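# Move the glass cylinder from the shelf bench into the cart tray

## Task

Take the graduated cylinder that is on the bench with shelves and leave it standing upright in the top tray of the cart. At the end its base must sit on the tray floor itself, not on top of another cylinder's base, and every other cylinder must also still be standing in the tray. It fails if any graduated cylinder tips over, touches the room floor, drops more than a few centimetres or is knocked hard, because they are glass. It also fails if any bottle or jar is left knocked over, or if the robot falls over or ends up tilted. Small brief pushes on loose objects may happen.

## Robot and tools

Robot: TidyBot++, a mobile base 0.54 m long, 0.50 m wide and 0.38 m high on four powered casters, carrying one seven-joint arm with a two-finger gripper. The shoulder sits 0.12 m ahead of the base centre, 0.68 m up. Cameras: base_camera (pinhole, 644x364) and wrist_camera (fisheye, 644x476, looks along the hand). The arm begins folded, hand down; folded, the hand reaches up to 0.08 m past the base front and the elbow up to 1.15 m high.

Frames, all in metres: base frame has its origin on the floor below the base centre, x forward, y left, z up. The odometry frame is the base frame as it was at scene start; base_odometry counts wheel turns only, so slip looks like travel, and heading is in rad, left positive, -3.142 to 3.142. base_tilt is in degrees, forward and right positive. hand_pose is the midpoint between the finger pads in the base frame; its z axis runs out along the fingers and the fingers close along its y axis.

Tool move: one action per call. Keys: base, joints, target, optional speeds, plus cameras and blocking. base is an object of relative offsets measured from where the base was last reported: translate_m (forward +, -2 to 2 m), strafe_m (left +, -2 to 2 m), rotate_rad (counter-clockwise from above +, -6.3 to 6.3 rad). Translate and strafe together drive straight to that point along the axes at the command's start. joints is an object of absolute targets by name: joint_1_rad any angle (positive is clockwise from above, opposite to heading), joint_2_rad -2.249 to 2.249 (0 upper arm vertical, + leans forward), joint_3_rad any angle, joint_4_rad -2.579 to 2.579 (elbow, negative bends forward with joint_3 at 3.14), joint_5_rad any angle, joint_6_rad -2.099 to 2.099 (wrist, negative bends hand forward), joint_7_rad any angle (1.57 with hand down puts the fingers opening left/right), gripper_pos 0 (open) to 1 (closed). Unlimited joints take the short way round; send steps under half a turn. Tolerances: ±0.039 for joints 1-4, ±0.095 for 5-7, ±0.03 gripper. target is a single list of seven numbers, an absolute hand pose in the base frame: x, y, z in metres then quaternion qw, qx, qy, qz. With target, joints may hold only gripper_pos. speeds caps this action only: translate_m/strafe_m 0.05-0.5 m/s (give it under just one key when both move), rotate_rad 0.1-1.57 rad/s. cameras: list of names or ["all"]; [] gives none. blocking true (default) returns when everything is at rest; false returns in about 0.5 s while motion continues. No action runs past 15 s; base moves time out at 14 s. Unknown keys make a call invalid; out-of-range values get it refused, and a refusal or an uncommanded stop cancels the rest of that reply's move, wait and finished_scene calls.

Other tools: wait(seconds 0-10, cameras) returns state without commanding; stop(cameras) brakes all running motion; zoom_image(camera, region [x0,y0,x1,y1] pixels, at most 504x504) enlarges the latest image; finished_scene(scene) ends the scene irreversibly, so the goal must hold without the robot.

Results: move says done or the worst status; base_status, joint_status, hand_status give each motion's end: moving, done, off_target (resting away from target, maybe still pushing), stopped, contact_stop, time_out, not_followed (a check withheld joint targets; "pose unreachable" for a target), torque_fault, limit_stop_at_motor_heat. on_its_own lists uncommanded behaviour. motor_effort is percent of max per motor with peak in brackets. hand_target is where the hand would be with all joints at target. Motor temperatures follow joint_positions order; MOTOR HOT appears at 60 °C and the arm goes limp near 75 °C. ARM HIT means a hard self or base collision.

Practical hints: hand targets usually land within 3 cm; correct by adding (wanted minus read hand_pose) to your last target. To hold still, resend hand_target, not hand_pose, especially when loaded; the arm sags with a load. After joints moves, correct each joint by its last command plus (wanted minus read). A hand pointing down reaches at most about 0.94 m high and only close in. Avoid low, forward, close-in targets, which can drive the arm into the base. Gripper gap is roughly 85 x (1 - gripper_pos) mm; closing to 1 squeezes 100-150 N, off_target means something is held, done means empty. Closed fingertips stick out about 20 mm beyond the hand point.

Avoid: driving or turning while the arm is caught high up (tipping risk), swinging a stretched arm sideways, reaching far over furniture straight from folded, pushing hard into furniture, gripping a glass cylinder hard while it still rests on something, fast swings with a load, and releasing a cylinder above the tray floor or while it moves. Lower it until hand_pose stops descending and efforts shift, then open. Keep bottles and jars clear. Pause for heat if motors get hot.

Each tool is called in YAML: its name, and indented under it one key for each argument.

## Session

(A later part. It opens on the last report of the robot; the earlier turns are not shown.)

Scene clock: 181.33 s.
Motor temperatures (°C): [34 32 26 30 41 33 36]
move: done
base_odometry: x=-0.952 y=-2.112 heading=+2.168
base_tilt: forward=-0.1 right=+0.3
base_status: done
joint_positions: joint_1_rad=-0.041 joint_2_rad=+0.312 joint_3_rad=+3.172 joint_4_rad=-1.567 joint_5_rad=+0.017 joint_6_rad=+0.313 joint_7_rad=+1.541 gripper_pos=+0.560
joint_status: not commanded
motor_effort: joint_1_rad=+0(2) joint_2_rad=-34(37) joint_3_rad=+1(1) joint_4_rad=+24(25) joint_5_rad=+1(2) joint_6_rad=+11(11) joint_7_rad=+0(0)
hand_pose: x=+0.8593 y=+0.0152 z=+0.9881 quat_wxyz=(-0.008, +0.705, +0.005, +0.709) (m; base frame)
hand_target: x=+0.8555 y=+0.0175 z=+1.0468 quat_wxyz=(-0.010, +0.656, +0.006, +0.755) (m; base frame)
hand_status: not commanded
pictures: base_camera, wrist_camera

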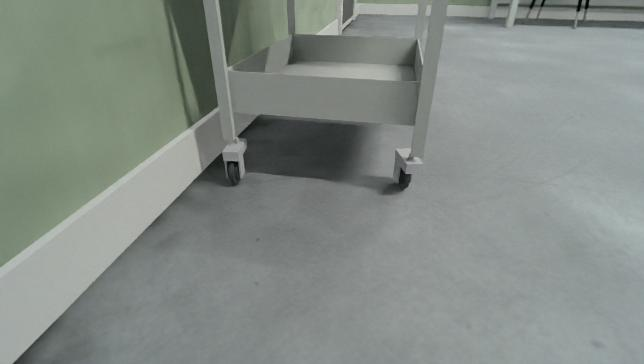

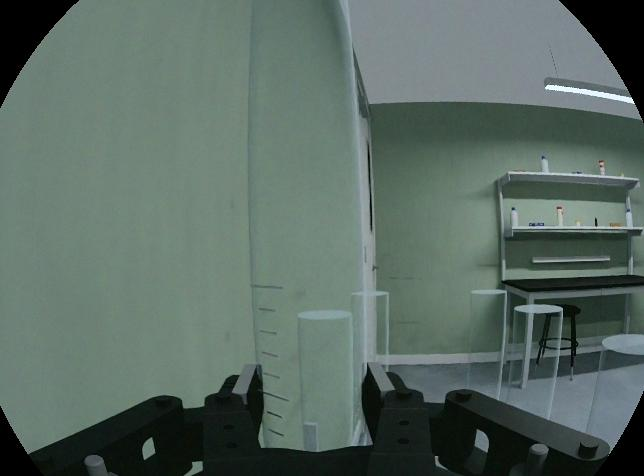

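move:
  joints: {"joint_2_rad":0.437,"joint_4_rad":-1.742,"joint_6_rad":0.73}

Scene clock: 212.83 s.
Motor temperatures (°C): [34 32 26 30 41 33 36]
move: done
base_odometry: x=-0.952 y=-2.112 heading=+2.168
base_tilt: forward=-0.1 right=+0.3
base_status: not commanded
joint_positions: joint_1_rad=-0.041 joint_2_rad=+0.453 joint_3_rad=+3.172 joint_4_rad=-1.754 joint_5_rad=+0.017 joint_6_rad=+0.641 joint_7_rad=+1.541 gripper_pos=+0.560
joint_status: all done
motor_effort: joint_1_rad=+0(1) joint_2_rad=-36(41) joint_3_rad=+0(1) joint_4_rad=+21(25) joint_5_rad=+1(2) joint_6_rad=+11(13) joint_7_rad=+0(0)
hand_pose: x=+0.8674 y=+0.0178 z=+0.8744 quat_wxyz=(-0.010, +0.706, +0.008, +0.709) (m; base frame)
hand_target: x=+0.8641 y=+0.0200 z=+0.9211 quat_wxyz=(-0.012, +0.663, +0.009, +0.749) (m; base frame)
hand_status: not commanded
pictures: base_camera, wrist_camera

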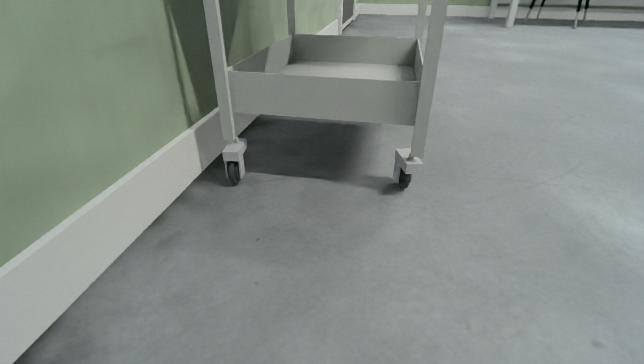

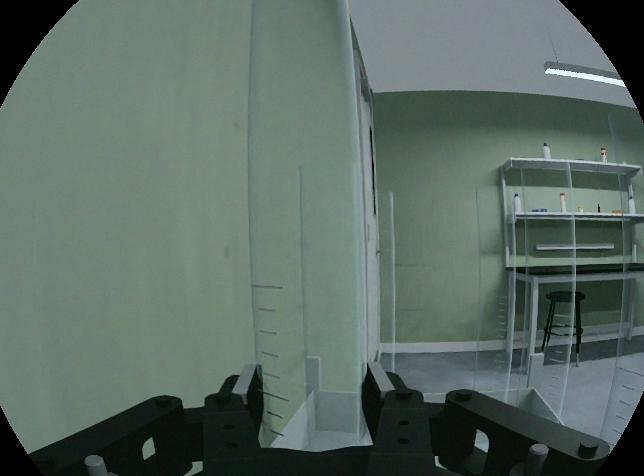

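move:
  joints: {"joint_2_rad":0.50,"joint_4_rad":-1.785,"joint_6_rad":0.80}

Scene clock: 217.60 s.
Motor temperatures (°C): [34 32 26 30 41 33 36]
move: done
base_odometry: x=-0.952 y=-2.112 heading=+2.168
base_tilt: forward=-0.1 right=+0.3
base_status: not commanded
joint_positions: joint_1_rad=-0.041 joint_2_rad=+0.510 joint_3_rad=+3.172 joint_4_rad=-1.789 joint_5_rad=+0.017 joint_6_rad=+0.717 joint_7_rad=+1.541 gripper_pos=+0.560
joint_status: all done
motor_effort: joint_1_rad=+1(1) joint_2_rad=-37(40) joint_3_rad=+1(1) joint_4_rad=+20(23) joint_5_rad=+1(2) joint_6_rad=+11(12) joint_7_rad=+0(0)
hand_pose: x=+0.8703 y=+0.0184 z=+0.8363 quat_wxyz=(-0.010, +0.711, +0.009, +0.703) (m; base frame)
hand_target: x=+0.8684 y=+0.0206 z=+0.8717 quat_wxyz=(-0.012, +0.676, +0.009, +0.737) (m; base frame)
hand_status: not commanded
pictures: base_camera, wrist_camera

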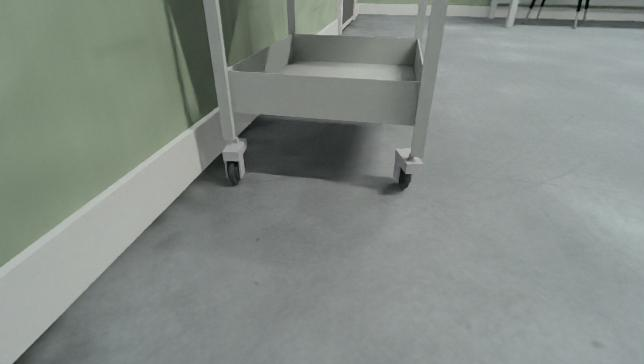

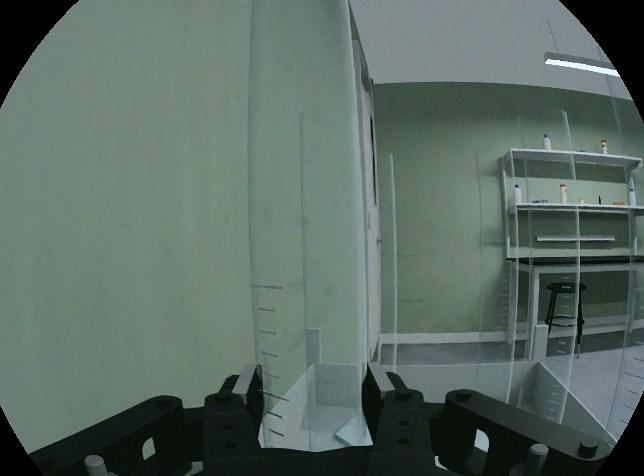

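move:
  joints: {"joint_2_rad":0.512,"joint_4_rad":-1.785,"joint_6_rad":0.80}
  cameras: []

move:
  joints: {"joint_2_rad":0.524,"joint_4_rad":-1.785,"joint_6_rad":0.81}
  cameras: ["wrist_camera"]

Scene clock: 220.77 s.
Motor temperatures (°C): [34 32 26 30 41 33 36]
move: done
base_odometry: x=-0.952 y=-2.112 heading=+2.168
base_tilt: forward=-0.1 right=+0.3
base_status: not commanded
joint_positions: joint_1_rad=-0.041 joint_2_rad=+0.514 joint_3_rad=+3.172 joint_4_rad=-1.789 joint_5_rad=+0.017 joint_6_rad=+0.717 joint_7_rad=+1.541 gripper_pos=+0.560
joint_status: all done
motor_effort: joint_1_rad=+1(1) joint_2_rad=-37(38) joint_3_rad=+1(1) joint_4_rad=+20(21) joint_5_rad=+1(2) joint_6_rad=+11(11) joint_7_rad=+0(0)
hand_pose: x=+0.8710 y=+0.0185 z=+0.8327 quat_wxyz=(-0.010, +0.713, +0.009, +0.701) (m; base frame)
hand_target: x=+0.8706 y=+0.0207 z=+0.8627 quat_wxyz=(-0.012, +0.681, +0.010, +0.733) (m; base frame)
hand_status: not commanded
pictures: none
No camera images: "cameras" was empty.

Scene clock: 221.33 s.
Motor temperatures (°C): [34 32 26 30 41 34 36]
move: done
base_odometry: x=-0.952 y=-2.112 heading=+2.168
base_tilt: forward=-0.2 right=+0.3
base_status: not commanded
joint_positions: joint_1_rad=-0.041 joint_2_rad=+0.524 joint_3_rad=+3.172 joint_4_rad=-1.789 joint_5_rad=+0.017 joint_6_rad=+0.727 joint_7_rad=+1.541 gripper_pos=+0.560
joint_status: all done
motor_effort: joint_1_rad=+1(1) joint_2_rad=-37(38) joint_3_rad=+0(1) joint_4_rad=+20(21) joint_5_rad=+0(1) joint_6_rad=+11(12) joint_7_rad=+0(1)
hand_pose: x=+0.8724 y=+0.0186 z=+0.8286 quat_wxyz=(-0.010, +0.713, +0.009, +0.701) (m; base frame)
hand_target: x=+0.8725 y=+0.0209 z=+0.8567 quat_wxyz=(-0.012, +0.681, +0.010, +0.732) (m; base frame)
hand_status: not commanded
pictures: wrist_camera

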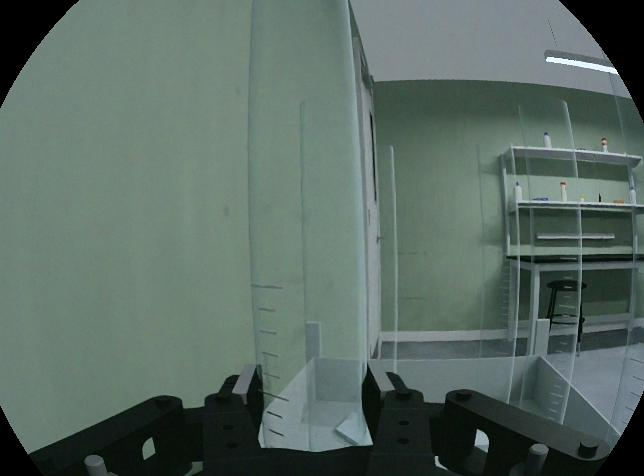

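move:
  joints: {"joint_2_rad":0.534,"joint_4_rad":-1.785,"joint_6_rad":0.825}
  cameras: []

move:
  joints: {"joint_2_rad":0.544,"joint_4_rad":-1.785,"joint_6_rad":0.83}
  cameras: ["wrist_camera"]

Scene clock: 225.00 s.
Motor temperatures (°C): [34 32 26 30 41 34 36]
move: done
base_odometry: x=-0.952 y=-2.112 heading=+2.168
base_tilt: forward=-0.2 right=+0.4
base_status: not commanded
joint_positions: joint_1_rad=-0.041 joint_2_rad=+0.531 joint_3_rad=+3.172 joint_4_rad=-1.789 joint_5_rad=+0.017 joint_6_rad=+0.743 joint_7_rad=+1.541 gripper_pos=+0.560
joint_status: all done
motor_effort: joint_1_rad=+1(1) joint_2_rad=-37(38) joint_3_rad=+0(1) joint_4_rad=+20(21) joint_5_rad=+2(2) joint_6_rad=+10(12) joint_7_rad=+0(0)
hand_pose: x=+0.8735 y=+0.0188 z=+0.8285 quat_wxyz=(-0.010, +0.709, +0.009, +0.705) (m; base frame)
hand_target: x=+0.8739 y=+0.0211 z=+0.8538 quat_wxyz=(-0.012, +0.679, +0.010, +0.734) (m; base frame)
hand_status: not commanded
pictures: none
No camera images: "cameras" was empty.

Scene clock: 225.50 s.
Motor temperatures (°C): [34 32 26 30 41 34 36]
move: done
base_odometry: x=-0.952 y=-2.112 heading=+2.168
base_tilt: forward=-0.1 right=+0.3
base_status: not commanded
joint_positions: joint_1_rad=-0.041 joint_2_rad=+0.534 joint_3_rad=+3.172 joint_4_rad=-1.789 joint_5_rad=+0.017 joint_6_rad=+0.751 joint_7_rad=+1.541 gripper_pos=+0.560
joint_status: all done
motor_effort: joint_1_rad=+0(1) joint_2_rad=-36(37) joint_3_rad=+0(1) joint_4_rad=+19(20) joint_5_rad=+1(2) joint_6_rad=+10(11) joint_7_rad=+0(0)
hand_pose: x=+0.8740 y=+0.0189 z=+0.8284 quat_wxyz=(-0.010, +0.708, +0.009, +0.706) (m; base frame)
hand_target: x=+0.8755 y=+0.0212 z=+0.8478 quat_wxyz=(-0.012, +0.681, +0.010, +0.732) (m; base frame)
hand_status: not commanded
pictures: wrist_camera

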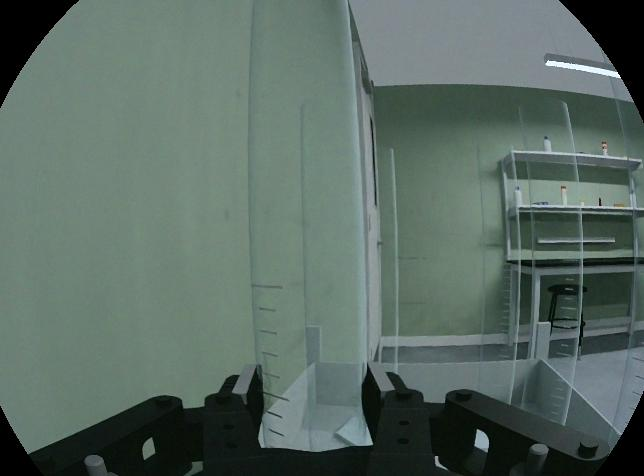

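move:
  joints: {"joint_2_rad":0.527,"joint_4_rad":-1.785,"joint_6_rad":0.80}
  cameras: []

move:
  joints: {"gripper_pos":0.48}
  cameras: ["wrist_camera"]

move:
  joints: {"gripper_pos":0.25}
  cameras: ["wrist_camera"]

Scene clock: 229.43 s.
Motor temperatures (°C): [34 33 26 30 41 34 36]
move: done
base_odometry: x=-0.952 y=-2.112 heading=+2.168
base_tilt: forward=-0.1 right=+0.3
base_status: not commanded
joint_positions: joint_1_rad=-0.041 joint_2_rad=+0.534 joint_3_rad=+3.172 joint_4_rad=-1.789 joint_5_rad=+0.017 joint_6_rad=+0.751 joint_7_rad=+1.541 gripper_pos=+0.560
joint_status: all done
motor_effort: joint_1_rad=+0(1) joint_2_rad=-37(38) joint_3_rad=+0(1) joint_4_rad=+19(21) joint_5_rad=+0(2) joint_6_rad=+10(11) joint_7_rad=+0(0)
hand_pose: x=+0.8740 y=+0.0189 z=+0.8286 quat_wxyz=(-0.010, +0.708, +0.009, +0.707) (m; base frame)
hand_target: x=+0.8732 y=+0.0208 z=+0.8514 quat_wxyz=(-0.012, +0.686, +0.010, +0.727) (m; base frame)
hand_status: not commanded
pictures: none
No camera images: "cameras" was empty.

Scene clock: 230.03 s.
Motor temperatures (°C): [34 33 26 30 41 34 36]
move: done
base_odometry: x=-0.952 y=-2.112 heading=+2.168
base_tilt: forward=-0.1 right=+0.3
base_status: not commanded
joint_positions: joint_1_rad=-0.041 joint_2_rad=+0.532 joint_3_rad=+3.172 joint_4_rad=-1.789 joint_5_rad=+0.017 joint_6_rad=+0.751 joint_7_rad=+1.541 gripper_pos=+0.480
joint_status: all done
motor_effort: joint_1_rad=+1(1) joint_2_rad=-35(37) joint_3_rad=+1(1) joint_4_rad=+18(20) joint_5_rad=+1(2) joint_6_rad=+9(11) joint_7_rad=+0(0)
hand_pose: x=+0.8737 y=+0.0189 z=+0.8299 quat_wxyz=(-0.010, +0.707, +0.009, +0.707) (m; base frame)
hand_target: x=+0.8732 y=+0.0208 z=+0.8514 quat_wxyz=(-0.012, +0.686, +0.010, +0.727) (m; base frame)
hand_status: not commanded
pictures: wrist_camera

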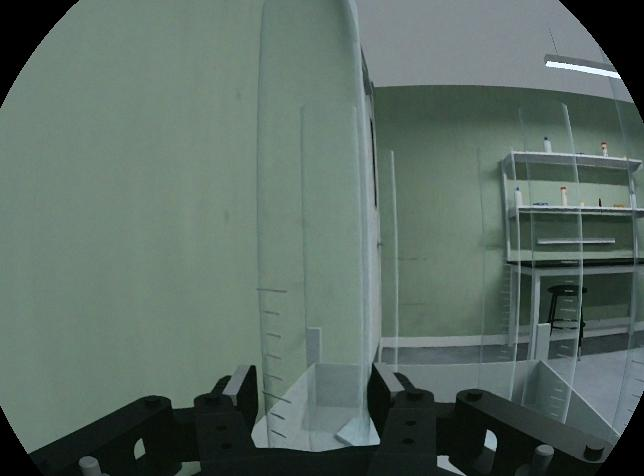

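Scene clock: 230.67 s.
Motor temperatures (°C): [34 33 26 30 41 34 36]
move: done
base_odometry: x=-0.952 y=-2.112 heading=+2.168
base_tilt: forward=-0.1 right=+0.3
base_status: not commanded
joint_positions: joint_1_rad=-0.041 joint_2_rad=+0.532 joint_3_rad=+3.172 joint_4_rad=-1.789 joint_5_rad=+0.017 joint_6_rad=+0.751 joint_7_rad=+1.541 gripper_pos=+0.250
joint_status: all done
motor_effort: joint_1_rad=+0(1) joint_2_rad=-35(35) joint_3_rad=+1(1) joint_4_rad=+18(18) joint_5_rad=+2(2) joint_6_rad=+8(9) joint_7_rad=+0(0)
hand_pose: x=+0.8737 y=+0.0189 z=+0.8299 quat_wxyz=(-0.010, +0.707, +0.009, +0.707) (m; base frame)
hand_target: x=+0.8732 y=+0.0208 z=+0.8514 quat_wxyz=(-0.012, +0.686, +0.010, +0.727) (m; base frame)
hand_status: not commanded
pictures: wrist_camera

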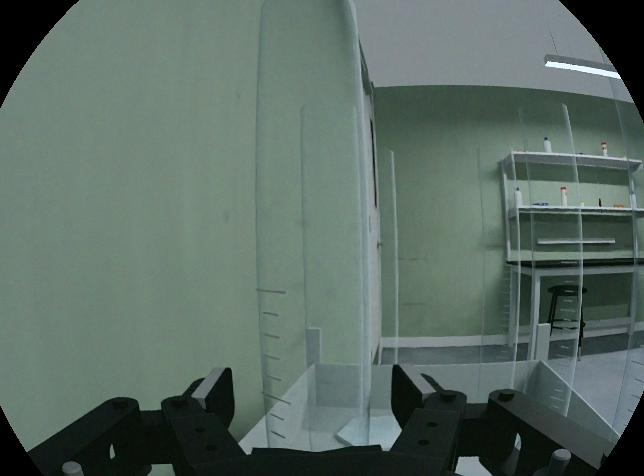

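move:
  base: {"translate_m":-0.2,"strafe_m":-0.004}
  speeds: {"translate_m":0.1}
  cameras: ["wrist_camera"]

move:
  joints: {"joint_2_rad":0.1,"joint_4_rad":-1.3,"joint_6_rad":-0.95}

zoom_image:
  camera: "wrist_camera"
  region: [180, 60, 460, 340]

Scene clock: 237.07 s.
Motor temperatures (°C): [34 33 26 30 41 34 36]
move: done
base_odometry: x=-0.836 y=-2.276 heading=+2.168
base_tilt: forward=-0.1 right=+0.4
base_status: done
joint_positions: joint_1_rad=-0.041 joint_2_rad=+0.528 joint_3_rad=+3.172 joint_4_rad=-1.789 joint_5_rad=+0.017 joint_6_rad=+0.751 joint_7_rad=+1.541 gripper_pos=+0.250
joint_status: not commanded
motor_effort: joint_1_rad=+0(2) joint_2_rad=-35(38) joint_3_rad=+1(2) joint_4_rad=+18(19) joint_5_rad=+1(2) joint_6_rad=+9(9) joint_7_rad=+0(0)
hand_pose: x=+0.8731 y=+0.0188 z=+0.8331 quat_wxyz=(-0.010, +0.705, +0.009, +0.709) (m; base frame)
hand_target: x=+0.8732 y=+0.0208 z=+0.8514 quat_wxyz=(-0.012, +0.686, +0.010, +0.727) (m; base frame)
hand_status: not commanded
pictures: wrist_camera

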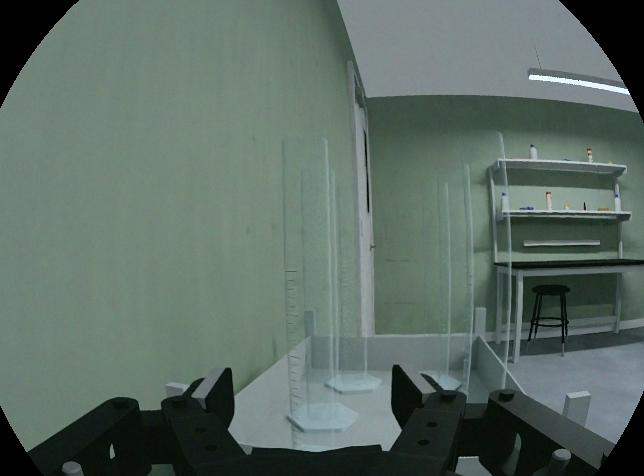

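Scene clock: 239.57 s.
Motor temperatures (°C): [34 33 26 30 41 34 36]
move: done
base_odometry: x=-0.836 y=-2.276 heading=+2.168
base_tilt: forward=-0.2 right=+0.3
base_status: not commanded
joint_positions: joint_1_rad=-0.041 joint_2_rad=+0.095 joint_3_rad=+3.172 joint_4_rad=-1.322 joint_5_rad=+0.017 joint_6_rad=-0.878 joint_7_rad=+1.541 gripper_pos=+0.250
joint_status: all done
motor_effort: joint_1_rad=+0(1) joint_2_rad=-23(38) joint_3_rad=+1(1) joint_4_rad=+21(22) joint_5_rad=+1(2) joint_6_rad=+6(10) joint_7_rad=+0(1)
hand_pose: x=+0.7031 y=+0.0045 z=+0.9424 quat_wxyz=(+0.001, +0.912, -0.005, +0.411) (m; base frame)
hand_target: x=+0.6926 y=+0.0055 z=+0.9352 quat_wxyz=(+0.001, +0.923, -0.005, +0.386) (m; base frame)
hand_status: not commanded
pictures: base_camera, wrist_camera

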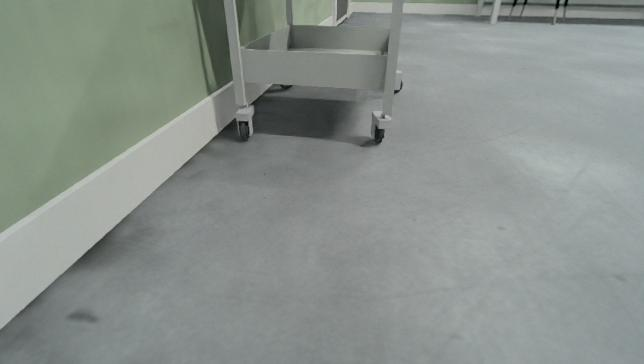

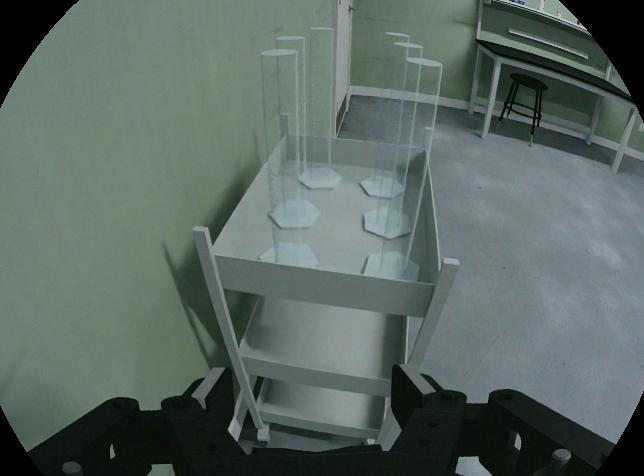

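Scaled by 1.800.

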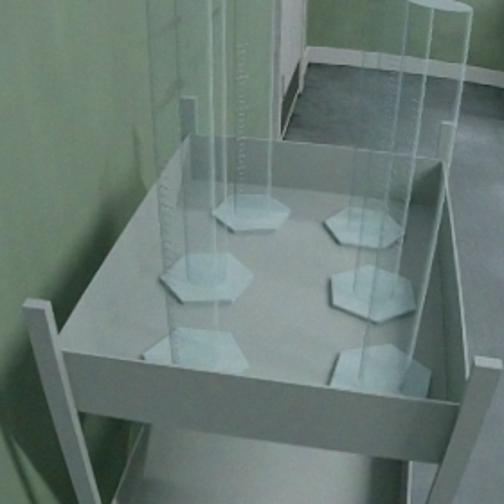

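finished_scene:
  scene: 2

The scene is finished: the task was done.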